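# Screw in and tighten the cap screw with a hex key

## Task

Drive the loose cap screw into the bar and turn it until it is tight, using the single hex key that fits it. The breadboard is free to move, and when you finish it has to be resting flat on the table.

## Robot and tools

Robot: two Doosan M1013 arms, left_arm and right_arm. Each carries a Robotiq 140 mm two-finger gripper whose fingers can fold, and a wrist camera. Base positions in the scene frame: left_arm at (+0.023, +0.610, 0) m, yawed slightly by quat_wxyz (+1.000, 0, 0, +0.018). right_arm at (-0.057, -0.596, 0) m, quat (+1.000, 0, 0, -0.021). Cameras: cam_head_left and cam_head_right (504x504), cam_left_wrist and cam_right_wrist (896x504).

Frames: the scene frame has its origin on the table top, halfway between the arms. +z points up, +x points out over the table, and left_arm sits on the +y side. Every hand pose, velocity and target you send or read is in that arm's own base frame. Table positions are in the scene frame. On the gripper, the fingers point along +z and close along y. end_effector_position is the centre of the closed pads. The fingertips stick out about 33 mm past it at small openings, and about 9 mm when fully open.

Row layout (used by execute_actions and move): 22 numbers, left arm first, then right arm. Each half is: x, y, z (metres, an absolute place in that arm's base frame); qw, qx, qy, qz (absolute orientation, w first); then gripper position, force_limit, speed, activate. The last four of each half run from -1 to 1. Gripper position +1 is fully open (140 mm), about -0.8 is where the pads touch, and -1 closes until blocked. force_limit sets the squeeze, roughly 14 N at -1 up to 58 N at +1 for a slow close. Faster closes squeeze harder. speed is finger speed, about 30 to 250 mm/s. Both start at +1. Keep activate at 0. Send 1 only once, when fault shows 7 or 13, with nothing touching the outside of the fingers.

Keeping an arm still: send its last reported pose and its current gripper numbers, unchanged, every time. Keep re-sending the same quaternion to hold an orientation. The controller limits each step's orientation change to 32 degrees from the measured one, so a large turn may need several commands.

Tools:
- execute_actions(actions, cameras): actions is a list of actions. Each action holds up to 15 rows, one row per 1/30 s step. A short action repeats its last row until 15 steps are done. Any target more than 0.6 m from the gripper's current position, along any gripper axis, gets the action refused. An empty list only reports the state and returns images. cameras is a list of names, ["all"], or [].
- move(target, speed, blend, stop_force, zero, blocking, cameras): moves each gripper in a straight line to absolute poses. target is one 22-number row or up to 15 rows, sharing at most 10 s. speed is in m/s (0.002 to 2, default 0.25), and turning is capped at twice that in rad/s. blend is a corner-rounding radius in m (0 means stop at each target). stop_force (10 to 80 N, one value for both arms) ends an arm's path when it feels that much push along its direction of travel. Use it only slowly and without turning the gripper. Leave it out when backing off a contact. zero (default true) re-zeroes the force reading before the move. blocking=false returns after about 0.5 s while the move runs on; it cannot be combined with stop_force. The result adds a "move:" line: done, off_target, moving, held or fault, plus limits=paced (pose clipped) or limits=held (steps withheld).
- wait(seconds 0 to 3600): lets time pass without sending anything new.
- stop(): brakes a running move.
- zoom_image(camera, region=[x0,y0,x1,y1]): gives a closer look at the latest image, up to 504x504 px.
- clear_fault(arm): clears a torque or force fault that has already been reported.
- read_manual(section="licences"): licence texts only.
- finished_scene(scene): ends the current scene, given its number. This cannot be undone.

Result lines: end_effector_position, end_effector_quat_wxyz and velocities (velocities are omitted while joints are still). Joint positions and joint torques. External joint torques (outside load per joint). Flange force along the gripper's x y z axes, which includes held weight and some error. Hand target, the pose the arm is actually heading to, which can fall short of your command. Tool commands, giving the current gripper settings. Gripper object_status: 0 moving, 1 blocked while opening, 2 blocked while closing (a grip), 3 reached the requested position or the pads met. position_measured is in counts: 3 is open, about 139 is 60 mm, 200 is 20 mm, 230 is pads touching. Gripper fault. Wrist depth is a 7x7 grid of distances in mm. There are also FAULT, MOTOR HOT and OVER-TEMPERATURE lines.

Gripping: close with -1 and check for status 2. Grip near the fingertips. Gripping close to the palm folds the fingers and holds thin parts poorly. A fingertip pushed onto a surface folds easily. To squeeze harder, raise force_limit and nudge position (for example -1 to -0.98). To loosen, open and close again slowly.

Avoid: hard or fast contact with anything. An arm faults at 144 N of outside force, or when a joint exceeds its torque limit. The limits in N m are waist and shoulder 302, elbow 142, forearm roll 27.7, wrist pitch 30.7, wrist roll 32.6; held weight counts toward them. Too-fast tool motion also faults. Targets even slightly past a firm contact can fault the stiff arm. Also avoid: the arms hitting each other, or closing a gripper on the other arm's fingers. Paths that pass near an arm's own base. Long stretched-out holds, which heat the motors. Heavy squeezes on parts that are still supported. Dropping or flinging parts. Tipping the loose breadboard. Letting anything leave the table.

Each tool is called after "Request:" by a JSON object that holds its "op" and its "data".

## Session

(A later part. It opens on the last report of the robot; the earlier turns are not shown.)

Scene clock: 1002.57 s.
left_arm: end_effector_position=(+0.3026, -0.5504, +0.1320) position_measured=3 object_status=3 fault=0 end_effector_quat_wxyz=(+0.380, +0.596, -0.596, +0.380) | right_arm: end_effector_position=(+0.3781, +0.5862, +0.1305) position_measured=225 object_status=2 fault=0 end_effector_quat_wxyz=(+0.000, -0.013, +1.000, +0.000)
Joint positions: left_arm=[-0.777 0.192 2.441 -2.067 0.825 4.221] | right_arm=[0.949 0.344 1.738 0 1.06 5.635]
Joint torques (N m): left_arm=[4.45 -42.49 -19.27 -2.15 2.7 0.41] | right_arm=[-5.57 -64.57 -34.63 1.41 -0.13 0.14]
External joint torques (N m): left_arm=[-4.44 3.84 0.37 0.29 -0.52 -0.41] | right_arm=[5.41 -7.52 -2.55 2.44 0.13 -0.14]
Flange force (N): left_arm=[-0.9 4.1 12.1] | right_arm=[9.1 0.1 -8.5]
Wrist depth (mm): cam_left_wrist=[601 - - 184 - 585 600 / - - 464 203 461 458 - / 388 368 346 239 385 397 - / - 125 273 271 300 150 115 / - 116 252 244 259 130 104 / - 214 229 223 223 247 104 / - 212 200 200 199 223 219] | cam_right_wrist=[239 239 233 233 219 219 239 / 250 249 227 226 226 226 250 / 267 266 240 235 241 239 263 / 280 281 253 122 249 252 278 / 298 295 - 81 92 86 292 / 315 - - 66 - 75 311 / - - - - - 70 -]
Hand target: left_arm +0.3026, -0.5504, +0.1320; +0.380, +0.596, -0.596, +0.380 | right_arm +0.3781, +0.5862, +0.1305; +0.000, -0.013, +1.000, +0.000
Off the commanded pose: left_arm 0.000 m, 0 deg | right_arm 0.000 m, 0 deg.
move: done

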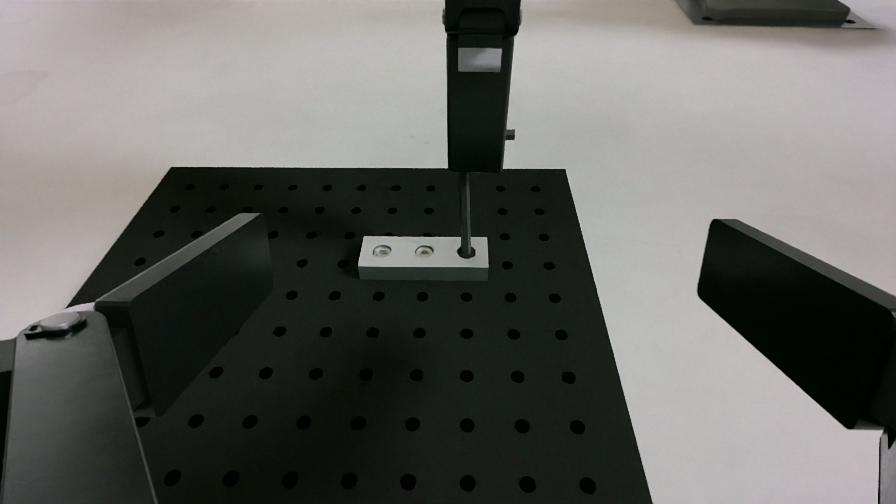

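Request:
{"op": "move", "data": {"target": [[0.3026,-0.5504,0.132,0.3799,0.5964,-0.5964,0.3799,1,-1,0,0,0.378,0.5862,0.1415,0,-0.01309,0.99991,0,-0.97,0.2,-1,0],[0.3026,-0.5504,0.132,0.3799,0.5964,-0.5964,0.3799,1,-1,0,0,0.383,0.592,0.1415,0,-0.82659,0.5628,0,-0.97,0.2,-1,0],[0.3026,-0.5504,0.132,0.3799,0.5964,-0.5964,0.3799,1,-1,0,0,0.383,0.592,0.1415,0,-0.93514,-0.35429,0,-0.97,0.2,-1,0],[0.3026,-0.5504,0.132,0.3799,0.5964,-0.5964,0.3799,1,-1,0,0,0.383,0.592,0.1415,0,-0.24615,-0.96923,0,-0.97,0.2,-1,0],[0.3026,-0.5504,0.132,0.3799,0.5964,-0.5964,0.3799,1,-1,0,0,0.383,0.592,0.1415,0,0.65276,-0.75756,0,-0.97,0.2,-1,0],[0.3026,-0.5504,0.132,0.3799,0.5964,-0.5964,0.3799,1,-1,0,0,0.383,0.592,0.1415,0,0.99497,0.10019,0,-0.97,0.2,-1,0],[0.3026,-0.5504,0.132,0.3799,0.5964,-0.5964,0.3799,1,-1,0,0,0.38,0.5968,0.1415,0,0.48862,0.8725,0,-0.97,0.2,-1,0]], "speed": [0.1,1.2,1.2,1.2,1.2,1.2,1.2], "blend": [0.002,0.02,0.02,0.02,0.02,0.02,0], "cameras": ["cam_left_wrist"]}}

Request:
{"op": "zoom_image", "data": {"camera": "cam_left_wrist", "region": [410, 220, 490, 280]}}

Request:
{"op": "move", "data": {"target": [[0.3026,-0.5504,0.132,0.3799,0.5964,-0.5964,0.3799,1,-1,0,0,0.383,0.5968,0.14,0,0.48862,0.8725,0,-0.97,0.2,-1,0],[0.3026,-0.5504,0.132,0.3799,0.5964,-0.5964,0.3799,1,-1,0,0,0.3787,0.5911,0.139,0,0.48862,0.8725,0,-0.97,0.2,-1,0],[0.3026,-0.5504,0.132,0.3799,0.5964,-0.5964,0.3799,1,-1,0,0,0.379,0.5921,0.1365,0,0.48862,0.8725,0,-0.97,0.2,-1,0],[0.3026,-0.5504,0.132,0.3799,0.5964,-0.5964,0.3799,1,-1,0,0,0.3797,0.5929,0.1358,0,0.48862,0.8725,0,-0.97,0.2,-1,0],[0.3026,-0.5504,0.132,0.3799,0.5964,-0.5964,0.3799,1,-1,0,0,0.3797,0.5929,0.1342,0,0.48862,0.8725,0,-0.97,0.2,-1,0]], "speed": 0.04, "cameras": ["cam_left_wrist"]}}

Request:
{"op": "zoom_image", "data": {"camera": "cam_left_wrist", "region": [450, 230, 490, 260]}}

Request:
{"op": "move", "data": {"target": [0.3026,-0.5504,0.132,0.3799,0.5964,-0.5964,0.3799,1,-1,0,0,0.3797,0.5929,0.129,0,0.48862,0.8725,0,-0.97,0.2,-1,0], "speed": 0.012, "stop_force": 12}}

Scene clock: 1018.80 s.
left_arm: end_effector_position=(+0.3026, -0.5504, +0.1320) position_measured=3 object_status=3 fault=0 end_effector_quat_wxyz=(+0.380, +0.596, -0.596, +0.380) | right_arm: end_effector_position=(+0.3800, +0.5968, +0.1415) position_measured=225 object_status=2 fault=0 end_effector_quat_wxyz=(+0.000, +0.489, +0.873, +0.000)
Joint positions: left_arm=[-0.777 0.192 2.441 -2.067 0.825 4.221] | right_arm=[0.955 0.35 1.707 0 1.085 -5.878]
Joint torques (N m): left_arm=[3.98 -42.27 -19.14 -2.16 2.7 0.45] | right_arm=[0.05 -67.86 -36.95 4.18 -0.63 0.07]
External joint torques (N m): left_arm=[-3.8 3.56 0.29 0.3 -0.53 -0.45] | right_arm=[-0.17 -5.1 -0.32 -0.31 0.62 -0.07]
Flange force (N): left_arm=[-0.7 3.0 10.6] | right_arm=[-3.1 -5.5 -5.2]
Wrist depth (mm): cam_left_wrist=[608 - 593 168 578 - - / 467 465 - 194 461 465 - / 381 398 - - - - - / - 125 278 271 306 150 116 / - 108 244 239 252 130 104 / - 101 222 224 223 252 104 / - 202 201 202 199 - 223] | cam_right_wrist=[245 247 246 224 225 226 137 / 259 257 257 236 237 238 133 / 271 274 255 245 250 251 252 / 289 290 264 122 258 265 269 / 311 304 - 81 92 86 312 / 325 - - 66 - 75 328 / - - - - - 70 -]
Hand target: left_arm +0.3026, -0.5504, +0.1320; +0.380, +0.596, -0.596, +0.380 | right_arm +0.3800, +0.5968, +0.1415; +0.000, +0.489, +0.872, +0.000
Off the commanded pose: left_arm 0.000 m, 0 deg | right_arm 0.000 m, 0 deg.
move: done

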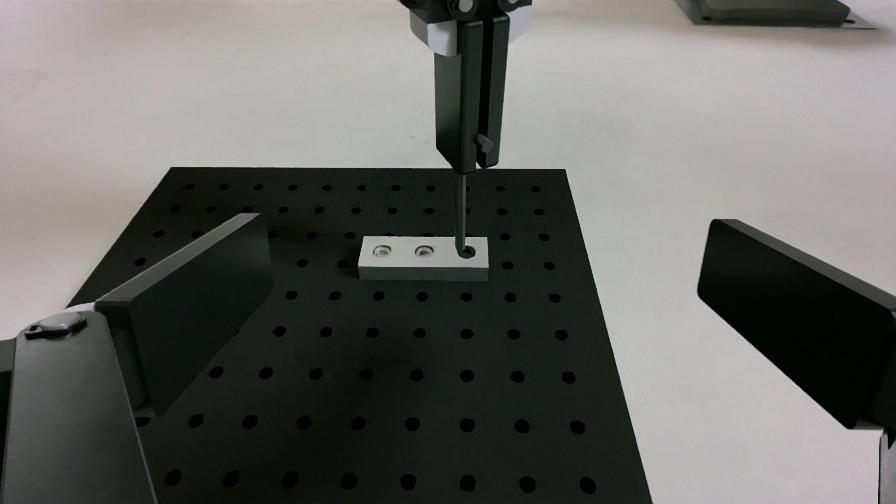

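Scaled by 6.300 from the camera's image (finer frame: 1280x720).

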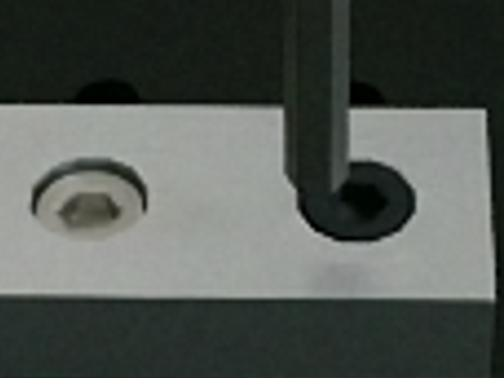

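Scene clock: 1019.97 s.
left_arm: end_effector_position=(+0.3026, -0.5504, +0.1320) position_measured=3 object_status=3 fault=0 end_effector_quat_wxyz=(+0.380, +0.596, -0.596, +0.380) | right_arm: end_effector_position=(+0.3797, +0.5929, +0.1342) position_measured=225 object_status=2 fault=0 end_effector_quat_wxyz=(+0.000, +0.489, +0.872, +0.000)
Joint positions: left_arm=[-0.777 0.192 2.441 -2.067 0.825 4.221] | right_arm=[0.952 0.35 1.721 0 1.071 -5.881]
Joint torques (N m): left_arm=[4.18 -42.25 -19.3 -2.14 2.68 0.42] | right_arm=[0.27 -67.52 -37.5 4.24 -0.63 -0.05]
External joint torques (N m): left_arm=[-4.18 3.59 0.47 0.29 -0.5 -0.43] | right_arm=[-0.28 -5.62 0.18 -0.37 0.59 0.05]
Flange force (N): left_arm=[-0.8 3.9 11.2] | right_arm=[-3.8 -7.1 -5.2]
Wrist depth (mm): cam_left_wrist=[646 - - 174 564 - - / - 456 - 198 506 442 444 / - 398 - 245 - 376 - / - 125 280 281 290 150 110 / - 116 263 252 260 266 104 / - 215 222 223 228 - 104 / - 201 205 200 200 - -] | cam_right_wrist=[242 241 240 218 217 218 215 / 254 253 251 228 229 229 133 / 267 267 248 240 243 241 243 / 284 284 257 122 244 257 257 / 303 300 - 81 92 92 295 / 319 - - 66 - 75 319 / - - - - - 70 -]
Hand target: left_arm +0.3026, -0.5504, +0.1320; +0.380, +0.596, -0.596, +0.380 | right_arm +0.3797, +0.5929, +0.1342; +0.000, +0.489, +0.872, +0.000
Off the commanded pose: left_arm 0.000 m, 0 deg | right_arm 0.000 m, 0 deg.
move: done

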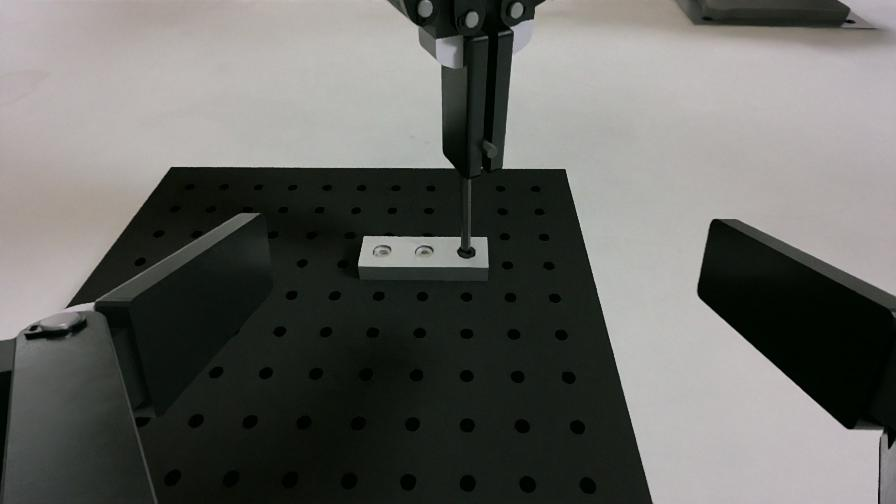

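Scaled by 12.600 from the camera's image (finer frame: 1280x720).

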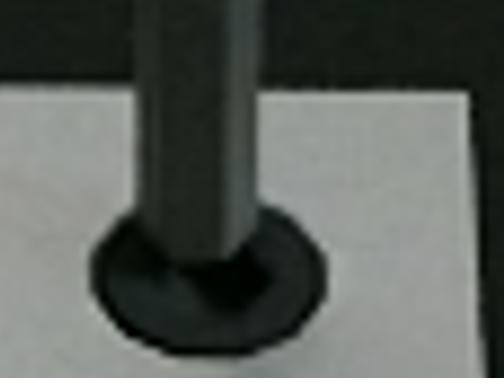

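Scene clock: 1020.73 s.
left_arm: end_effector_position=(+0.3026, -0.5504, +0.1320) position_measured=3 object_status=3 fault=0 end_effector_quat_wxyz=(+0.380, +0.596, -0.596, +0.380) | right_arm: end_effector_position=(+0.3798, +0.5930, +0.1323) position_measured=225 object_status=2 fault=0 end_effector_quat_wxyz=(+0.000, +0.489, +0.872, +0.000)
Joint positions: left_arm=[-0.777 0.192 2.441 -2.067 0.825 4.221] | right_arm=[0.952 0.352 1.723 0 1.067 -5.881]
Joint torques (N m): left_arm=[4.43 -42.41 -19.21 -2.17 2.7 0.44] | right_arm=[-0.47 -52.43 -25.85 4.03 -0.87 -0.03]
External joint torques (N m): left_arm=[-4.48 3.77 0.29 0.31 -0.51 -0.44] | right_arm=[0.6 -20.6 -11.25 -0.18 0.84 0.03]
Flange force (N): left_arm=[-0.6 4.0 12.0] | right_arm=[-1.7 -5.6 -27.9]
Wrist depth (mm): cam_left_wrist=[611 635 567 172 520 577 620 / - 446 465 199 484 454 - / 369 347 409 227 - 374 356 / 348 125 270 273 308 305 304 / - 116 247 245 260 267 104 / - 214 224 224 219 255 104 / - 201 200 200 200 - -] | cam_right_wrist=[239 239 239 217 216 217 216 / 252 252 248 230 229 228 133 / 267 267 247 237 238 240 240 / 283 283 256 122 243 254 256 / 304 298 - 81 92 92 293 / 317 - - 66 - 75 312 / - - - - - 70 -]
Hand target: left_arm +0.3026, -0.5504, +0.1320; +0.380, +0.596, -0.596, +0.380 | right_arm +0.3797, +0.5930, +0.1323; +0.000, +0.489, +0.872, +0.000
Off the commanded pose: left_arm 0.000 m, 0 deg | right_arm 0.003 m, 0 deg.
move: contact (right_arm)

Request:
{"op": "move", "data": {"target": [0.3026,-0.5504,0.132,0.3799,0.5964,-0.5964,0.3799,1,-1,0,0,0.3793,0.5938,0.1342,0,0.48862,0.8725,0,-0.97,0.2,-1,0], "speed": 0.03, "cameras": ["cam_left_wrist"]}}

Request:
{"op": "zoom_image", "data": {"camera": "cam_left_wrist", "region": [450, 230, 490, 260]}}

Scene clock: 1026.30 s.
left_arm: end_effector_position=(+0.3026, -0.5504, +0.1320) position_measured=3 object_status=3 fault=0 end_effector_quat_wxyz=(+0.380, +0.596, -0.596, +0.380) | right_arm: end_effector_position=(+0.3793, +0.5938, +0.1342) position_measured=225 object_status=2 fault=0 end_effector_quat_wxyz=(+0.000, +0.489, +0.872, +0.000)
Joint positions: left_arm=[-0.777 0.192 2.441 -2.067 0.825 4.221] | right_arm=[0.953 0.351 1.72 0 1.071 -5.88]
Joint torques (N m): left_arm=[4.47 -42.4 -19.2 -2.16 2.68 0.4] | right_arm=[-0.71 -68.29 -36.88 4.13 -0.59 0.03]
External joint torques (N m): left_arm=[-4.44 3.75 0.35 0.3 -0.5 -0.4] | right_arm=[0.33 -5.22 -0.54 -0.27 0.56 -0.03]
Flange force (N): left_arm=[-0.8 4.1 12.0] | right_arm=[-2.3 -5.6 -5.5]
Wrist depth (mm): cam_left_wrist=[677 - - 172 551 569 - / 451 445 446 201 492 - - / 393 403 412 324 351 - - / - 125 272 273 296 - 116 / - 116 247 246 251 267 104 / - 215 226 228 224 253 104 / - 202 202 207 200 - -] | cam_right_wrist=[241 240 241 218 218 218 218 / 253 253 250 229 229 230 128 / 268 268 244 240 242 243 242 / 282 283 255 122 247 255 257 / 300 298 - 81 92 92 298 / 317 - - 66 - 75 316 / - - - - - 70 -]
Hand target: left_arm +0.3026, -0.5504, +0.1320; +0.380, +0.596, -0.596, +0.380 | right_arm +0.3793, +0.5938, +0.1342; +0.000, +0.489, +0.872, +0.000
Off the commanded pose: left_arm 0.000 m, 0 deg | right_arm 0.000 m, 0 deg.
move: done

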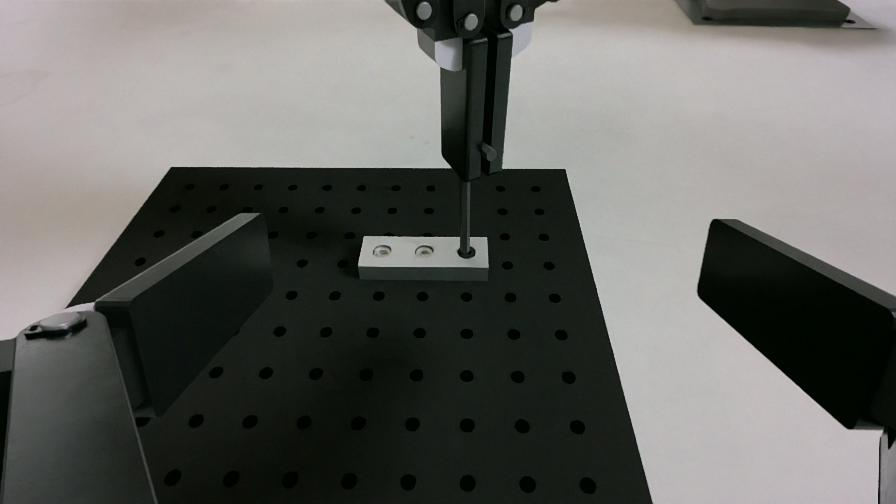

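Scaled by 12.600 from the camera's image (finer frame: 1280x720).

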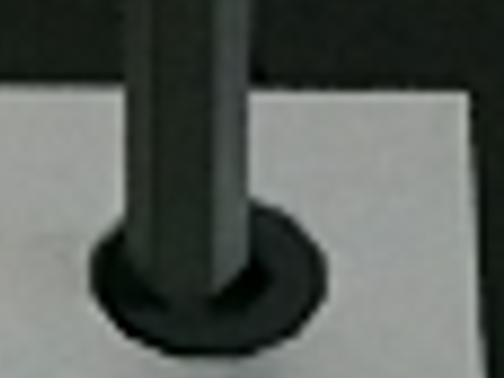

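Request:
{"op": "move", "data": {"target": [[0.3026,-0.5504,0.132,0.3799,0.5964,-0.5964,0.3799,1,-1,0,0,0.3781,0.5934,0.1342,0,0.48862,0.8725,0,-0.97,0.2,-1,0],[0.3026,-0.5504,0.132,0.3799,0.5964,-0.5964,0.3799,1,-1,0,0,0.3783,0.5934,0.1333,0,0.48862,0.8725,0,-0.97,0.2,-1,0]], "speed": 0.03, "cameras": ["cam_left_wrist"]}}

Request:
{"op": "zoom_image", "data": {"camera": "cam_left_wrist", "region": [450, 230, 490, 260]}}

Scene clock: 1033.00 s.
left_arm: end_effector_position=(+0.3026, -0.5504, +0.1320) position_measured=3 object_status=3 fault=0 end_effector_quat_wxyz=(+0.380, +0.596, -0.596, +0.380) | right_arm: end_effector_position=(+0.3782, +0.5935, +0.1334) position_measured=225 object_status=2 fault=0 end_effector_quat_wxyz=(+0.000, +0.489, +0.873, +0.000)
Joint positions: left_arm=[-0.777 0.192 2.441 -2.067 0.825 4.221] | right_arm=[0.954 0.35 1.722 0 1.069 -5.879]
Joint torques (N m): left_arm=[4.28 -42.38 -19.22 -2.14 2.67 0.42] | right_arm=[-0.54 -68.36 -36.9 4.19 -0.63 0.02]
External joint torques (N m): left_arm=[-4.16 3.69 0.35 0.28 -0.49 -0.42] | right_arm=[0.48 -4.61 -0.25 -0.34 0.6 -0.02]
Flange force (N): left_arm=[-0.9 3.7 11.4] | right_arm=[-1.9 -5.4 -4.9]
Wrist depth (mm): cam_left_wrist=[587 593 590 175 - - - / 457 463 472 197 445 463 457 / - 395 - 245 - - 376 / - 125 288 273 317 305 115 / - 108 247 246 254 - 104 / - 214 224 224 230 249 104 / - 202 201 200 200 - -] | cam_right_wrist=[241 241 240 217 218 217 218 / 253 252 253 230 229 229 130 / 267 268 247 236 242 242 242 / 283 284 256 122 243 257 256 / 301 298 - 81 92 92 294 / 315 - - 66 - 75 317 / - - - - - 70 -]
Hand target: left_arm +0.3026, -0.5504, +0.1320; +0.380, +0.596, -0.596, +0.380 | right_arm +0.3783, +0.5934, +0.1333; +0.000, +0.489, +0.872, +0.000
Off the commanded pose: left_arm 0.000 m, 0 deg | right_arm 0.000 m, 0 deg.
move: done

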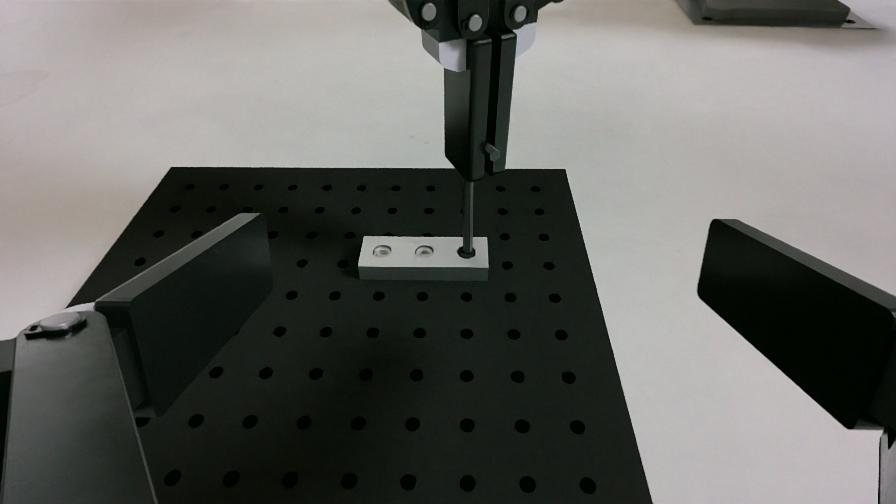

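Scaled by 12.600 from the camera's image (finer frame: 1280x720).

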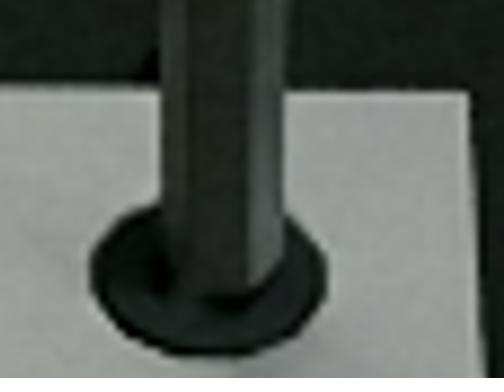

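Request:
{"op": "move", "data": {"target": [[0.3026,-0.5504,0.132,0.3799,0.5964,-0.5964,0.3799,1,-1,0,0,0.3789,0.5935,0.1332,0,0.48862,0.8725,0,-0.97,0.2,-1,0],[0.3026,-0.5504,0.132,0.3799,0.5964,-0.5964,0.3799,1,-1,0,0,0.3789,0.5935,0.1325,0,0.48862,0.8725,0,-0.97,0.2,-1,0],[0.3026,-0.5504,0.132,0.3799,0.5964,-0.5964,0.3799,1,-1,0,0,0.38021,0.59494,0.1325,0,0.59832,0.80125,0,-0.97,0.2,-1,0],[0.3026,-0.5504,0.132,0.3799,0.5964,-0.5964,0.3799,1,-1,0,0,0.37812,0.59217,0.1325,0,0.37056,0.92881,0,-0.97,0.2,-1,0],[0.3026,-0.5504,0.132,0.3799,0.5964,-0.5964,0.3799,1,-1,0,0,0.3789,0.5935,0.1325,0,0.48862,0.8725,0,-0.97,0.2,-1,0]], "speed": [0.03,0.02,0.15,0.15,0.15], "cameras": ["cam_left_wrist"]}}

Request:
{"op": "zoom_image", "data": {"camera": "cam_left_wrist", "region": [450, 230, 490, 260]}}

Request:
{"op": "move", "data": {"target": [0.3026,-0.5504,0.132,0.3799,0.5964,-0.5964,0.3799,1,-1,0,0,0.3789,0.5935,0.129,0,0.48862,0.8725,0,-0.97,0.2,-1,0], "speed": 0.012, "stop_force": 12}}

Scene clock: 1044.13 s.
left_arm: end_effector_position=(+0.3026, -0.5504, +0.1320) position_measured=3 object_status=3 fault=0 end_effector_quat_wxyz=(+0.380, +0.596, -0.596, +0.380) | right_arm: end_effector_position=(+0.3790, +0.5934, +0.1325) position_measured=225 object_status=2 fault=0 end_effector_quat_wxyz=(+0.000, +0.489, +0.872, +0.000)
Joint positions: left_arm=[-0.777 0.192 2.441 -2.067 0.825 4.221] | right_arm=[0.953 0.352 1.722 0 1.068 -5.879]
Joint torques (N m): left_arm=[4.23 -42.16 -19.23 -2.16 2.65 0.43] | right_arm=[-0.19 -66.85 -36.33 4.02 -0.64 0.01]
External joint torques (N m): left_arm=[-4.31 3.55 0.37 0.3 -0.47 -0.43] | right_arm=[0.06 -6.1 -0.7 -0.19 0.62 -0.01]
Flange force (N): left_arm=[-0.6 4.0 11.4] | right_arm=[-3.0 -6.2 -6.5]
Wrist depth (mm): cam_left_wrist=[607 649 617 170 583 615 565 / 470 468 463 197 471 - - / - - 345 245 - 381 380 / - 125 283 278 277 150 314 / - 116 249 248 252 - 104 / - 215 224 223 222 - 104 / - 201 200 201 199 225 227] | cam_right_wrist=[239 239 239 216 217 216 217 / 251 251 252 223 228 228 129 / 267 266 246 237 241 242 241 / 283 283 256 122 243 255 256 / 300 295 - 81 92 92 293 / 315 - - 66 - 75 317 / - - - - - 70 -]
Hand target: left_arm +0.3026, -0.5504, +0.1320; +0.380, +0.596, -0.596, +0.380 | right_arm +0.3789, +0.5935, +0.1325; +0.000, +0.489, +0.872, +0.000
Off the commanded pose: left_arm 0.000 m, 0 deg | right_arm 0.000 m, 0 deg.
move: done

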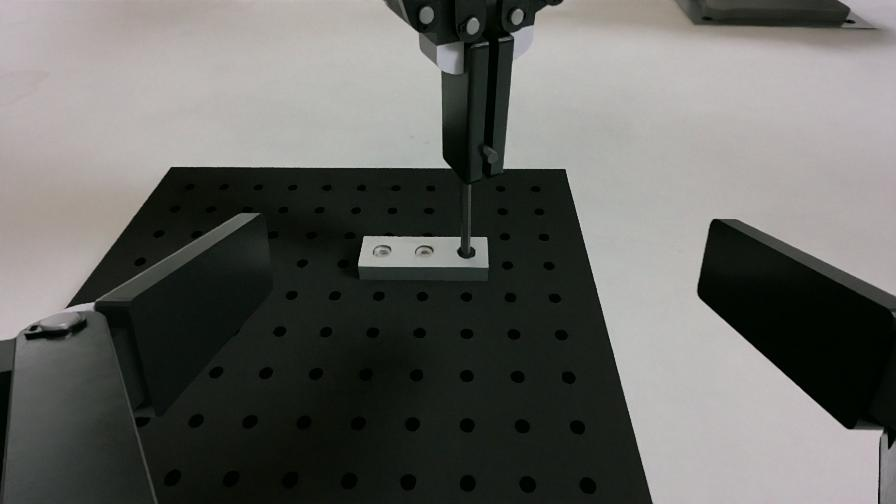

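Scaled by 12.600 from the camera's image (finer frame: 1280x720).

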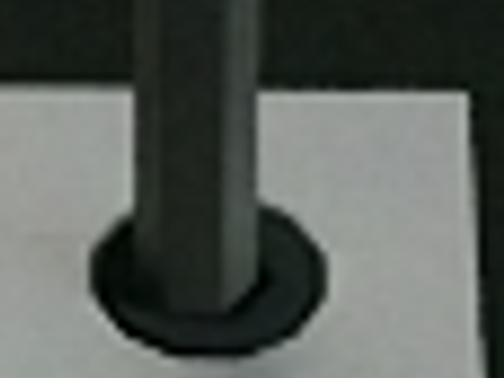

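Scene clock: 1044.80 s.
left_arm: end_effector_position=(+0.3026, -0.5504, +0.1320) position_measured=3 object_status=3 fault=0 end_effector_quat_wxyz=(+0.380, +0.596, -0.596, +0.380) | right_arm: end_effector_position=(+0.3792, +0.5937, +0.1321) position_measured=225 object_status=2 fault=0 end_effector_quat_wxyz=(+0.000, +0.489, +0.872, +0.000)
Joint positions: left_arm=[-0.777 0.192 2.441 -2.067 0.825 4.221] | right_arm=[0.953 0.352 1.722 0 1.066 -5.879]
Joint torques (N m): left_arm=[4.26 -42.26 -19.25 -2.12 2.7 0.43] | right_arm=[-1.25 -47.68 -22.98 3.68 -0.67 0.03]
External joint torques (N m): left_arm=[-4.29 3.63 0.34 0.26 -0.52 -0.43] | right_arm=[1.37 -25.97 -14.44 0.2 0.62 -0.03]
Flange force (N): left_arm=[-0.6 4.0 11.6] | right_arm=[-1.3 -7.1 -34.7]
Wrist depth (mm): cam_left_wrist=[- - - 170 577 - - / - - 484 195 460 - 460 / 389 322 - 219 406 - - / - 125 260 269 301 306 111 / - 116 247 250 252 130 104 / - 215 224 223 224 252 104 / - 202 201 199 200 222 -] | cam_right_wrist=[239 239 238 214 217 217 216 / 253 250 250 231 229 229 129 / 266 266 246 237 240 240 241 / 282 282 255 121 250 256 256 / 300 295 - 81 92 92 292 / 315 - - 66 - 75 315 / - - - - - 70 -]
Hand target: left_arm +0.3026, -0.5504, +0.1320; +0.380, +0.596, -0.596, +0.380 | right_arm +0.3792, +0.5937, +0.1321; +0.000, +0.489, +0.872, +0.000
Off the commanded pose: left_arm 0.000 m, 0 deg | right_arm 0.003 m, 0 deg.
move: contact (right_arm)

Request:
{"op": "move", "data": {"target": [[0.3026,-0.5504,0.132,0.3799,0.5964,-0.5964,0.3799,1,-1,0,0,0.379,0.5934,0.1331,0,0.48862,0.8725,0,-0.97,0.2,-1,0],[0.3026,-0.5504,0.132,0.3799,0.5964,-0.5964,0.3799,1,-1,0,0,0.3784,0.5934,0.1331,0,0.48862,0.8725,0,-0.97,0.2,-1,0],[0.3026,-0.5504,0.132,0.3799,0.5964,-0.5964,0.3799,1,-1,0,0,0.3785,0.5934,0.1323,0,0.48862,0.8725,0,-0.97,0.2,-1,0],[0.3026,-0.5504,0.132,0.3799,0.5964,-0.5964,0.3799,1,-1,0,0,0.3798,0.59484,0.1323,0,0.59832,0.80125,0,-0.97,0.2,-1,0],[0.3026,-0.5504,0.132,0.3799,0.5964,-0.5964,0.3799,1,-1,0,0,0.3777,0.59207,0.1323,0,0.37056,0.92881,0,-0.97,0.2,-1,0],[0.3026,-0.5504,0.132,0.3799,0.5964,-0.5964,0.3799,1,-1,0,0,0.3785,0.5934,0.1323,0,0.48862,0.8725,0,-0.97,0.2,-1,0]], "speed": [0.03,0.02,0.02,0.15,0.15,0.15], "cameras": ["cam_left_wrist"]}}

Request:
{"op": "zoom_image", "data": {"camera": "cam_left_wrist", "region": [450, 230, 490, 260]}}

Request:
{"op": "move", "data": {"target": [0.3026,-0.5504,0.132,0.3799,0.5964,-0.5964,0.3799,1,-1,0,0,0.3785,0.5935,0.129,0,0.48862,0.8725,0,-0.97,0.2,-1,0], "speed": 0.012, "stop_force": 12}}

Scene clock: 1056.57 s.
left_arm: end_effector_position=(+0.3026, -0.5504, +0.1320) position_measured=3 object_status=3 fault=0 end_effector_quat_wxyz=(+0.380, +0.596, -0.596, +0.380) | right_arm: end_effector_position=(+0.3786, +0.5933, +0.1323) position_measured=225 object_status=2 fault=0 end_effector_quat_wxyz=(+0.000, +0.489, +0.872, +0.000)
Joint positions: left_arm=[-0.777 0.192 2.441 -2.067 0.825 4.221] | right_arm=[0.954 0.351 1.723 0 1.067 -5.879]
Joint torques (N m): left_arm=[4.24 -42.51 -19.32 -2.14 2.65 0.43] | right_arm=[0.03 -66.02 -36.58 4.25 -1.06 0]
External joint torques (N m): left_arm=[-4.3 3.9 0.52 0.29 -0.47 -0.43] | right_arm=[0.01 -7.25 -0.67 -0.39 1.03 0]
Flange force (N): left_arm=[-1.3 3.9 11.8] | right_arm=[-3.6 -7.5 -8.1]
Wrist depth (mm): cam_left_wrist=[604 - 607 170 583 591 546 / - - - 200 486 456 460 / - - 335 220 - 387 377 / - 125 274 272 307 149 117 / - 108 245 251 258 131 104 / - 215 231 224 229 249 104 / - 201 200 200 200 223 -] | cam_right_wrist=[238 238 239 217 216 216 216 / 252 252 252 228 228 229 130 / 265 265 247 237 241 241 240 / 283 282 256 122 243 255 255 / 298 296 - 81 92 92 278 / 317 - - 66 - 75 314 / - - - - - 70 -]
Hand target: left_arm +0.3026, -0.5504, +0.1320; +0.380, +0.596, -0.596, +0.380 | right_arm +0.3785, +0.5934, +0.1323; +0.000, +0.489, +0.872, +0.000
Off the commanded pose: left_arm 0.000 m, 0 deg | right_arm 0.000 m, 0 deg.
move: done

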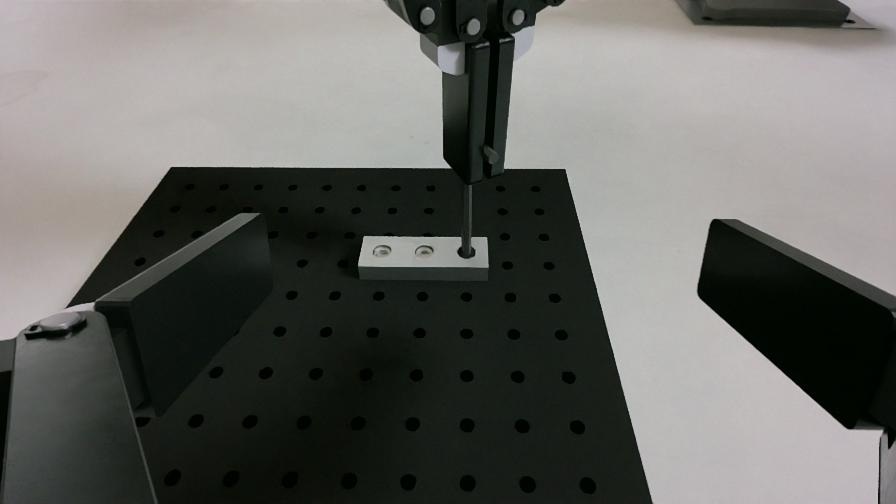

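Scaled by 12.600 from the camera's image (finer frame: 1280x720).

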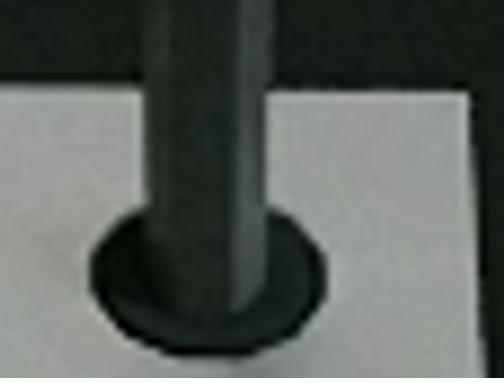

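Scene clock: 1057.60 s.
left_arm: end_effector_position=(+0.3026, -0.5504, +0.1320) position_measured=3 object_status=3 fault=0 end_effector_quat_wxyz=(+0.380, +0.596, -0.596, +0.380) | right_arm: end_effector_position=(+0.3786, +0.5936, +0.1293) position_measured=225 object_status=2 fault=0 end_effector_quat_wxyz=(+0.000, +0.489, +0.872, +0.000)
Joint positions: left_arm=[-0.777 0.192 2.441 -2.067 0.825 4.221] | right_arm=[0.954 0.354 1.726 0 1.062 -5.879]
Joint torques (N m): left_arm=[4.35 -42.26 -19.25 -2.13 2.68 0.46] | right_arm=[-1.18 -53.05 -25.2 3.56 -0.06 -0.02]
External joint torques (N m): left_arm=[-4.33 3.61 0.38 0.27 -0.5 -0.46] | right_arm=[0.98 -19.72 -11.88 0.28 0.01 0.02]
Flange force (N): left_arm=[-0.5 4.1 11.5] | right_arm=[-0.3 -3.9 -26.4]
Wrist depth (mm): cam_left_wrist=[593 600 - 171 572 585 - / 472 - 478 197 - - - / - - - 223 - 383 391 / - 125 265 276 307 304 115 / - 116 247 247 254 - 104 / - 109 224 225 223 - 104 / - 201 201 201 200 224 -] | cam_right_wrist=[237 237 236 214 214 214 216 / 250 248 246 225 225 225 132 / 263 262 244 232 238 238 237 / 279 278 251 122 239 252 252 / 296 293 - 81 92 92 274 / 316 - - 66 - 75 313 / - - - - - 70 -]
Hand target: left_arm +0.3026, -0.5504, +0.1320; +0.380, +0.596, -0.596, +0.380 | right_arm +0.3786, +0.5936, +0.1293; +0.000, +0.489, +0.872, +0.000
Off the commanded pose: left_arm 0.000 m, 0 deg | right_arm 0.000 m, 0 deg.
move: contact (right_arm)

Request:
{"op": "move", "data": {"target": [[0.3026,-0.5504,0.132,0.3799,0.5964,-0.5964,0.3799,1,-1,0,0,0.3786,0.5935,0.1297,0,0.48862,0.8725,0,-1,1,-1,0],[0.3026,-0.5504,0.132,0.3799,0.5964,-0.5964,0.3799,1,-1,0,0,0.38318,0.59599,0.1296,0,0.77988,0.62592,0,-1,1,-1,0],[0.3026,-0.5504,0.132,0.3799,0.5964,-0.5964,0.3799,1,-1,0,0,0.38807,0.59487,0.1295,0,0.95757,0.2882,0,-1,1,-1,0],[0.3026,-0.5504,0.132,0.3799,0.5964,-0.5964,0.3799,1,-1,0,0,0.39101,0.59066,0.1294,0,0.9958,-0.0915,0,-1,1,-1,0]], "speed": [0.02,0.35,0.35,0.35], "blend": [0,0.003,0.003,0], "cameras": ["cam_left_wrist"]}}

Request:
{"op": "zoom_image", "data": {"camera": "cam_left_wrist", "region": [430, 220, 490, 265]}}

Scene clock: 1067.20 s.
left_arm: end_effector_position=(+0.3026, -0.5504, +0.1320) position_measured=3 object_status=3 fault=0 end_effector_quat_wxyz=(+0.380, +0.596, -0.596, +0.380) | right_arm: end_effector_position=(+0.3911, +0.5906, +0.1294) position_measured=226 object_status=2 fault=0 end_effector_quat_wxyz=(+0.000, +0.996, -0.092, +0.000)
Joint positions: left_arm=[-0.777 0.192 2.441 -2.067 0.825 4.221] | right_arm=[0.937 0.36 1.716 0 1.065 -3.592]
Joint torques (N m): left_arm=[4.17 -42.35 -19.35 -2.13 2.65 0.47] | right_arm=[-4.08 -69.03 -39.2 2.42 -1.94 -0.06]
External joint torques (N m): left_arm=[-4.13 3.68 0.5 0.27 -0.47 -0.47] | right_arm=[3.77 -4.43 2.17 1.34 1.9 0.06]
Flange force (N): left_arm=[-0.9 3.8 11.2] | right_arm=[-8.6 6.5 -4.8]
Wrist depth (mm): cam_left_wrist=[- - - 165 - 564 - / - 445 447 206 - 477 429 / 378 405 394 223 - 379 392 / - 125 276 267 - 139 116 / - 116 245 247 258 267 104 / - 215 225 223 223 257 104 / - 207 200 200 200 217 218] | cam_right_wrist=[232 213 214 213 214 240 240 / 244 223 225 221 225 250 251 / 261 238 236 233 238 265 265 / 271 256 250 122 249 281 280 / 294 293 - 81 93 92 297 / 305 - - 66 - 75 315 / - - - - - 70 -]
Hand target: left_arm +0.3026, -0.5504, +0.1320; +0.380, +0.596, -0.596, +0.380 | right_arm +0.3910, +0.5907, +0.1294; +0.000, +0.996, -0.092, +0.000
Off the commanded pose: left_arm 0.000 m, 0 deg | right_arm 0.000 m, 0 deg.
move: done

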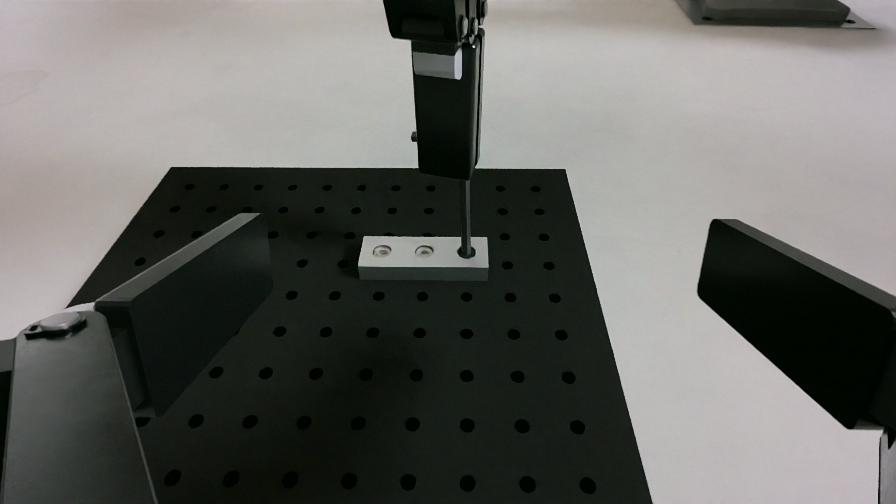

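Scaled by 8.400 from the camera's image (finer frame: 1280x720).

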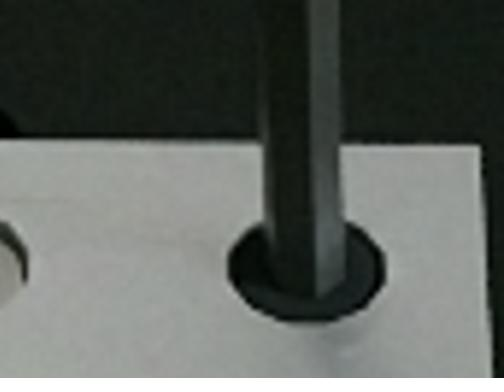

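Request:
{"op": "move", "data": {"target": [[0.3026,-0.5504,0.132,0.3799,0.5964,-0.5964,0.3799,1,-1,0,0,0.39007,0.58573,0.1293,0,0.88902,-0.45787,0,-1,1,-1,0],[0.3026,-0.5504,0.132,0.3799,0.5964,-0.5964,0.3799,1,-1,0,0,0.38606,0.58284,0.1292,0,0.65276,-0.75756,0,-1,1,-1,0]], "speed": 0.3, "blend": [0.003,0]}}

Scene clock: 1073.67 s.
left_arm: end_effector_position=(+0.3026, -0.5504, +0.1320) position_measured=3 object_status=3 fault=0 end_effector_quat_wxyz=(+0.380, +0.596, -0.596, +0.380) | right_arm: end_effector_position=(+0.3861, +0.5828, +0.1292) position_measured=226 object_status=2 fault=0 end_effector_quat_wxyz=(+0.000, -0.653, +0.758, +0.000)
Joint positions: left_arm=[-0.777 0.192 2.441 -2.067 0.825 4.221] | right_arm=[0.936 0.347 1.736 0 1.059 -2.057]
Joint torques (N m): left_arm=[4.26 -42.28 -19.32 -2.1 2.66 0.4] | right_arm=[-5.92 -67.82 -41.28 1.13 -3.64 0.19]
External joint torques (N m): left_arm=[-4.29 3.65 0.44 0.25 -0.48 -0.4] | right_arm=[5.64 -4.11 4.5 2.63 3.68 -0.19]
Flange force (N): left_arm=[-0.9 4.1 11.6] | right_arm=[8.0 12.3 -5.5]
Wrist depth (mm): cam_left_wrist=[620 578 582 185 586 575 591 / - 462 466 209 - 456 - / 387 334 337 320 - 375 386 / - 125 285 274 315 - 111 / - 116 251 259 250 133 104 / - 215 224 224 223 - 104 / - 201 201 200 200 221 -] | cam_right_wrist=[237 234 216 215 217 239 239 / 225 224 224 225 228 251 250 / 237 237 237 233 238 262 264 / 253 250 247 122 248 278 278 / 267 262 - 81 92 92 296 / 312 - - 65 - 75 310 / - - - - - 70 -]
Hand target: left_arm +0.3026, -0.5504, +0.1320; +0.380, +0.596, -0.596, +0.380 | right_arm +0.3861, +0.5828, +0.1292; +0.000, -0.653, +0.758, +0.000
Off the commanded pose: left_arm 0.000 m, 0 deg | right_arm 0.000 m, 0 deg.
move: done

Request:
{"op": "move", "data": {"target": [[0.3026,-0.5504,0.132,0.3799,0.5964,-0.5964,0.3799,1,-1,0,0,0.3801,0.5828,0.1291,0,0.32144,-0.94693,0,-1,1,-1,0],[0.3026,-0.5504,0.132,0.3799,0.5964,-0.5964,0.3799,1,-1,0,0,0.3771,0.5869,0.129,0,-0.05669,-0.99839,0,-1,1,-1,0]], "speed": 0.3, "blend": [0.003,0], "cameras": ["cam_left_wrist"]}}

Request:
{"op": "zoom_image", "data": {"camera": "cam_left_wrist", "region": [410, 220, 490, 280]}}

Scene clock: 1082.87 s.
left_arm: end_effector_position=(+0.3026, -0.5504, +0.1320) position_measured=3 object_status=3 fault=0 end_effector_quat_wxyz=(+0.380, +0.596, -0.596, +0.380) | right_arm: end_effector_position=(+0.3771, +0.5869, +0.1290) position_measured=226 object_status=2 fault=0 end_effector_quat_wxyz=(+0.000, +0.057, +0.998, +0.000)
Joint positions: left_arm=[-0.777 0.192 2.441 -2.067 0.825 4.221] | right_arm=[0.95 0.345 1.739 0 1.058 -0.507]
Joint torques (N m): left_arm=[4.38 -42.17 -19.27 -2.16 2.68 0.41] | right_arm=[-6.03 -63.39 -34 1.14 -0.21 0.06]
External joint torques (N m): left_arm=[-4.42 3.56 0.44 0.31 -0.5 -0.41] | right_arm=[5.98 -8.56 -2.72 2.67 0.23 -0.06]
Flange force (N): left_arm=[-0.5 4.3 11.5] | right_arm=[10.3 -1.7 -9.7]
Wrist depth (mm): cam_left_wrist=[601 - 597 177 595 - - / - - - 200 461 - - / 388 - - 324 - 380 - / - 125 291 271 290 - 110 / - 116 246 249 250 130 104 / - 215 224 224 227 249 104 / - 202 201 200 200 224 -] | cam_right_wrist=[234 237 234 232 216 214 236 / 249 249 225 224 224 225 249 / 265 263 236 234 237 237 263 / 281 278 252 122 248 252 279 / 301 292 - 81 92 92 296 / 316 - - 66 - 75 160 / - - - - - 70 -]
Hand target: left_arm +0.3026, -0.5504, +0.1320; +0.380, +0.596, -0.596, +0.380 | right_arm +0.3771, +0.5869, +0.1290; +0.000, +0.057, +0.998, +0.000
Off the commanded pose: left_arm 0.000 m, 0 deg | right_arm 0.000 m, 0 deg.
move: done

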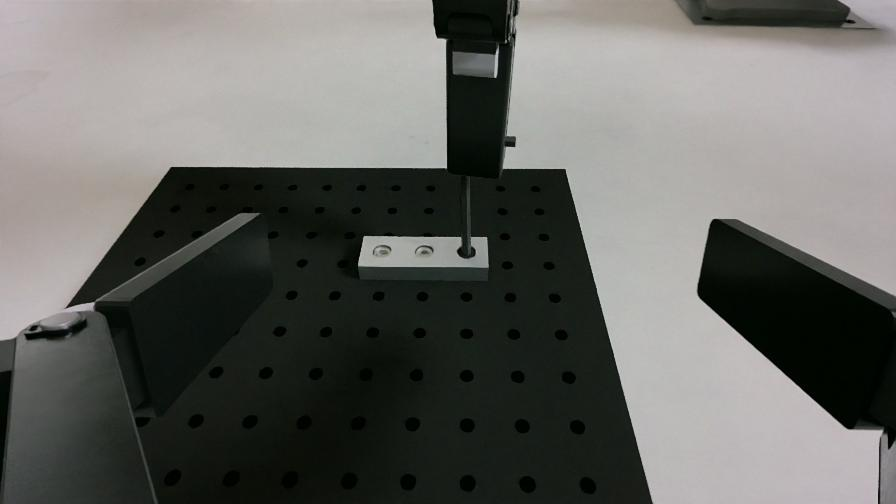

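Scaled by 6.300 from the camera's image (finer frame: 1280x720).

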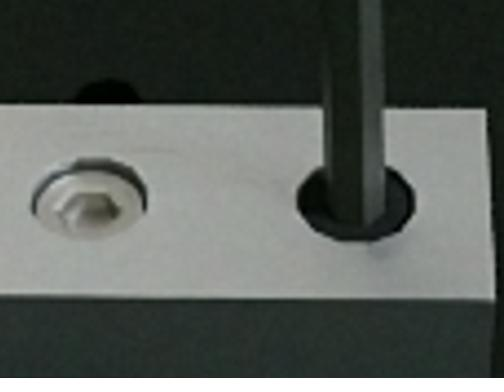

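Request:
{"op": "move", "data": {"target": [[0.3026,-0.5504,0.132,0.3799,0.5964,-0.5964,0.3799,1,-1,0,0,0.378,0.5919,0.1289,0,-0.42657,-0.90446,0,-1,1,-1,0],[0.3026,-0.5504,0.132,0.3799,0.5964,-0.5964,0.3799,1,-1,0,0,0.3822,0.5954,0.1288,0,-0.73432,-0.6788,0,-1,1,-1,0]], "speed": 0.3, "blend": [0.003,0]}}

Request:
{"op": "move", "data": {"target": [0.3026,-0.5504,0.132,0.3799,0.5964,-0.5964,0.3799,1,-1,0,0,0.3877,0.5953,0.1287,0,-0.93514,-0.35429,0,-1,1,-1,0], "speed": 0.25}}

Scene clock: 1091.97 s.
left_arm: end_effector_position=(+0.3026, -0.5504, +0.1320) position_measured=3 object_status=3 fault=0 end_effector_quat_wxyz=(+0.380, +0.596, -0.596, +0.380) | right_arm: end_effector_position=(+0.3823, +0.5953, +0.1288) position_measured=226 object_status=2 fault=0 end_effector_quat_wxyz=(+0.000, +0.734, +0.679, +0.000)
Joint positions: left_arm=[-0.777 0.192 2.441 -2.067 0.825 4.221] | right_arm=[0.951 0.359 1.719 0 1.064 1.03]
Joint torques (N m): left_arm=[4.26 -42.41 -19.16 -2.15 2.64 0.45] | right_arm=[0.2 -69.67 -40.72 3.84 -2.83 0.08]
External joint torques (N m): left_arm=[-4.32 3.8 0.32 0.3 -0.46 -0.45] | right_arm=[-0.36 -3.76 3.85 -0.04 2.79 -0.08]
Flange force (N): left_arm=[-0.8 3.7 11.8] | right_arm=[-10.5 -4.9 -4.2]
Wrist depth (mm): cam_left_wrist=[600 620 - 172 167 - 585 / 472 - 470 432 - - 447 / 399 391 343 318 341 - - / - 125 270 272 - 149 111 / - 108 250 254 252 - 104 / - 214 224 223 223 248 104 / - 201 200 200 200 216 223] | cam_right_wrist=[236 235 213 213 214 213 213 / 248 248 226 224 224 224 224 / 262 261 259 232 232 237 238 / 278 278 272 122 249 251 251 / 296 293 - 81 92 92 297 / 313 - - 66 - 75 312 / - - - - - 70 -]
Hand target: left_arm +0.3026, -0.5504, +0.1320; +0.380, +0.596, -0.596, +0.380 | right_arm +0.3822, +0.5954, +0.1288; +0.000, +0.734, +0.679, +0.000
Off the commanded pose: left_arm 0.000 m, 0 deg | right_arm 0.000 m, 0 deg.
move: done

Scene clock: 1093.90 s.
left_arm: end_effector_position=(+0.3026, -0.5504, +0.1320) position_measured=3 object_status=3 fault=0 end_effector_quat_wxyz=(+0.380, +0.596, -0.596, +0.380) | right_arm: end_effector_position=(+0.3878, +0.5952, +0.1287) position_measured=226 object_status=2 fault=0 end_effector_quat_wxyz=(+0.000, +0.935, +0.354, +0.000)
Joint positions: left_arm=[-0.777 0.192 2.441 -2.067 0.825 4.221] | right_arm=[0.945 0.364 1.713 0 1.065 1.791]
Joint torques (N m): left_arm=[4.35 -42.23 -19.23 -2.13 2.69 0.45] | right_arm=[-4.46 -70.43 -40.89 1.94 -3.04 -0.06]
External joint torques (N m): left_arm=[-4.41 3.6 0.4 0.28 -0.51 -0.46] | right_arm=[4.6 -4.1 3.89 1.85 3 0.06]
Flange force (N): left_arm=[-0.5 4.2 11.6] | right_arm=[-13.0 -3.2 -4.8]
Wrist depth (mm): cam_left_wrist=[- 630 600 173 520 610 - / - - - 203 479 - - / - - - 217 - - 372 / 328 125 279 275 290 - 116 / - 108 253 251 259 130 104 / - 214 223 223 222 - 104 / - 201 197 200 200 - -] | cam_right_wrist=[234 215 212 213 214 215 215 / 248 223 224 223 222 224 251 / 259 258 237 232 237 241 263 / 270 277 250 122 248 280 280 / 297 290 - 81 92 92 297 / 308 - - 66 - 75 315 / - - - - - 70 -]
Hand target: left_arm +0.3026, -0.5504, +0.1320; +0.380, +0.596, -0.596, +0.380 | right_arm +0.3877, +0.5953, +0.1287; +0.000, +0.935, +0.354, +0.000
Off the commanded pose: left_arm 0.000 m, 0 deg | right_arm 0.000 m, 0 deg.
move: done

Request:
{"op": "move", "data": {"target": [[0.3026,-0.5504,0.132,0.3799,0.5964,-0.5964,0.3799,1,-1,0,0,0.3902,0.5913,0.1286,0,-0.99976,0.02181,0,-1,1,-1,0],[0.3026,-0.5504,0.132,0.3799,0.5964,-0.5964,0.3799,1,-1,0,0,0.3897,0.5865,0.1285,0,-0.91879,0.39474,0,-1,1,-1,0]], "speed": 0.25, "blend": [0.003,0], "cameras": ["cam_left_wrist"]}}

Request:
{"op": "zoom_image", "data": {"camera": "cam_left_wrist", "region": [410, 220, 490, 280]}}

Scene clock: 1103.10 s.
left_arm: end_effector_position=(+0.3026, -0.5504, +0.1320) position_measured=3 object_status=3 fault=0 end_effector_quat_wxyz=(+0.380, +0.596, -0.596, +0.380) | right_arm: end_effector_position=(+0.3898, +0.5864, +0.1285) position_measured=226 object_status=2 fault=0 end_effector_quat_wxyz=(+0.000, +0.919, -0.395, +0.000)
Joint positions: left_arm=[-0.777 0.192 2.441 -2.067 0.825 4.221] | right_arm=[0.935 0.355 1.726 0 1.061 3.318]
Joint torques (N m): left_arm=[3.97 -42.38 -19.25 -2.12 2.67 0.42] | right_arm=[-5.07 -69.3 -40.42 1.28 -2.56 0.05]
External joint torques (N m): left_arm=[-4.12 3.79 0.37 0.26 -0.48 -0.42] | right_arm=[5.27 -4.38 3.3 2.5 2.56 -0.05]
Flange force (N): left_arm=[-1.1 3.6 11.6] | right_arm=[-4.8 12.4 -4.9]
Wrist depth (mm): cam_left_wrist=[- 583 - 184 - - 577 / - 481 494 208 484 - 456 / - - 336 328 334 376 381 / - 125 284 273 316 149 312 / - 116 246 250 253 265 104 / - 215 223 224 223 250 104 / - 201 201 202 200 - -] | cam_right_wrist=[212 212 213 212 218 238 239 / 223 223 224 224 225 247 250 / 234 236 235 228 238 264 265 / 271 249 249 122 248 279 279 / - 261 - 81 92 92 296 / - - - 66 - 75 312 / - - - - - 70 -]
Hand target: left_arm +0.3026, -0.5504, +0.1320; +0.380, +0.596, -0.596, +0.380 | right_arm +0.3897, +0.5865, +0.1285; +0.000, +0.919, -0.395, +0.000
Off the commanded pose: left_arm 0.000 m, 0 deg | right_arm 0.000 m, 0 deg.
move: done

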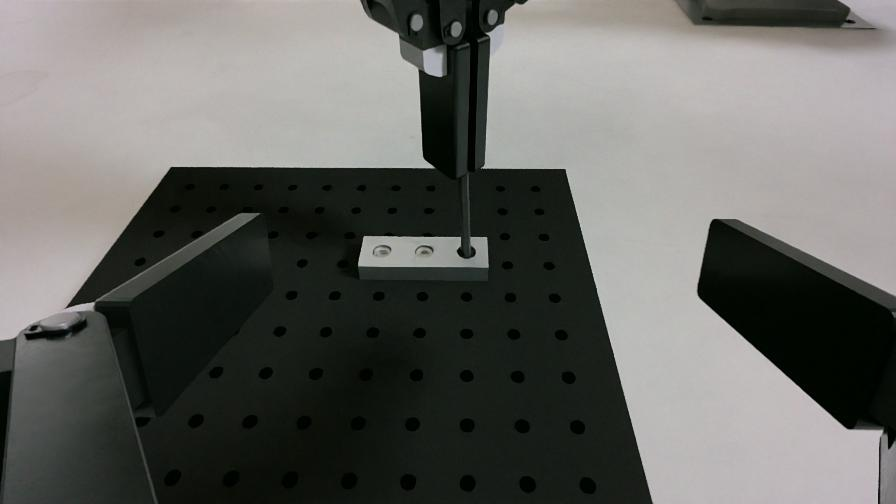

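Scaled by 6.300 from the camera's image (finer frame: 1280x720).

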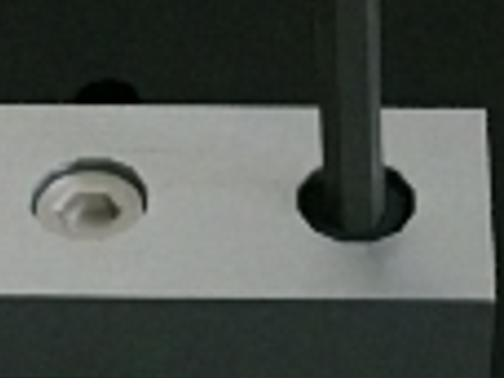

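Request:
{"op": "move", "data": {"target": [[0.3026,-0.5504,0.132,0.3799,0.5964,-0.5964,0.3799,1,-1,0,0,0.3864,0.583,0.1284,0,-0.70401,0.71019,0,-1,1,-1,0],[0.3026,-0.5504,0.132,0.3799,0.5964,-0.5964,0.3799,1,-1,0,0,0.3813,0.5825,0.1283,0,-0.38671,0.9222,0,-1,1,-1,0]], "speed": 0.25, "blend": [0.003,0]}}

Request:
{"op": "move", "data": {"target": [0.3026,-0.5504,0.132,0.3799,0.5964,-0.5964,0.3799,1,-1,0,0,0.3776,0.5859,0.1282,0,-0.01309,0.99991,0,-1,1,-1,0], "speed": 0.25}}

Scene clock: 1112.07 s.
left_arm: end_effector_position=(+0.3026, -0.5504, +0.1320) position_measured=3 object_status=3 fault=0 end_effector_quat_wxyz=(+0.380, +0.596, -0.596, +0.380) | right_arm: end_effector_position=(+0.3813, +0.5825, +0.1283) position_measured=226 object_status=2 fault=0 end_effector_quat_wxyz=(+0.000, -0.387, +0.922, +0.000)
Joint positions: left_arm=[-0.777 0.192 2.441 -2.067 0.825 4.221] | right_arm=[0.942 0.344 1.742 0 1.056 4.86]
Joint torques (N m): left_arm=[4.25 -42.24 -19.16 -2.15 2.66 0.45] | right_arm=[-7.04 -64.89 -37.16 0.64 -1.8 0.25]
External joint torques (N m): left_arm=[-4.16 3.55 0.26 0.29 -0.48 -0.45] | right_arm=[6.96 -6.61 0.38 3.15 1.83 -0.25]
Flange force (N): left_arm=[-0.5 3.6 11.2] | right_arm=[10.3 7.8 -8.1]
Wrist depth (mm): cam_left_wrist=[- 602 593 184 538 563 570 / - - 475 217 - - - / - 389 - 251 - - - / - 125 275 276 279 - 111 / - 116 247 247 253 130 104 / - 215 224 223 223 - 104 / - 201 201 199 200 223 -] | cam_right_wrist=[237 237 232 213 234 236 237 / 248 248 227 224 229 248 247 / 263 260 236 233 237 258 261 / 276 250 250 121 248 253 273 / 294 263 - 81 92 92 293 / 309 - - 65 - 75 307 / - - - - - 70 -]
Hand target: left_arm +0.3026, -0.5504, +0.1320; +0.380, +0.596, -0.596, +0.380 | right_arm +0.3813, +0.5825, +0.1283; +0.000, -0.387, +0.922, +0.000
Off the commanded pose: left_arm 0.000 m, 0 deg | right_arm 0.000 m, 0 deg.
move: done

Scene clock: 1114.00 s.
left_arm: end_effector_position=(+0.3026, -0.5504, +0.1320) position_measured=3 object_status=3 fault=0 end_effector_quat_wxyz=(+0.380, +0.596, -0.596, +0.380) | right_arm: end_effector_position=(+0.3776, +0.5859, +0.1282) position_measured=226 object_status=2 fault=0 end_effector_quat_wxyz=(+0.000, -0.013, +1.000, +0.000)
Joint positions: left_arm=[-0.777 0.192 2.441 -2.067 0.825 4.221] | right_arm=[0.949 0.345 1.741 0 1.056 5.635]
Joint torques (N m): left_arm=[4.25 -42.15 -19.3 -2.12 2.7 0.42] | right_arm=[-10.77 -53.36 -26.81 0.42 -0.15 2.02]
External joint torques (N m): left_arm=[-4.24 3.5 0.35 0.25 -0.52 -0.42] | right_arm=[10.74 -19.17 -10.18 3.42 0.17 -2.02]
Flange force (N): left_arm=[-0.5 4.1 11.3] | right_arm=[13.6 2.2 -24.9]
Wrist depth (mm): cam_left_wrist=[653 - - 158 552 597 - / - - 446 205 504 460 - / 391 - 400 247 376 367 - / - 125 281 270 316 306 115 / - 116 244 253 259 268 104 / - 215 224 223 222 - 104 / - 205 205 204 200 218 -] | cam_right_wrist=[236 235 232 232 228 218 237 / 248 248 224 226 224 225 249 / 262 262 236 233 241 238 262 / 278 277 251 121 249 251 277 / 293 290 - 81 92 86 295 / 310 - - 66 - 75 307 / - - - - - 70 -]
Hand target: left_arm +0.3026, -0.5504, +0.1320; +0.380, +0.596, -0.596, +0.380 | right_arm +0.3776, +0.5859, +0.1282; +0.000, -0.013, +1.000, +0.000
Off the commanded pose: left_arm 0.000 m, 0 deg | right_arm 0.000 m, 0 deg.
move: done


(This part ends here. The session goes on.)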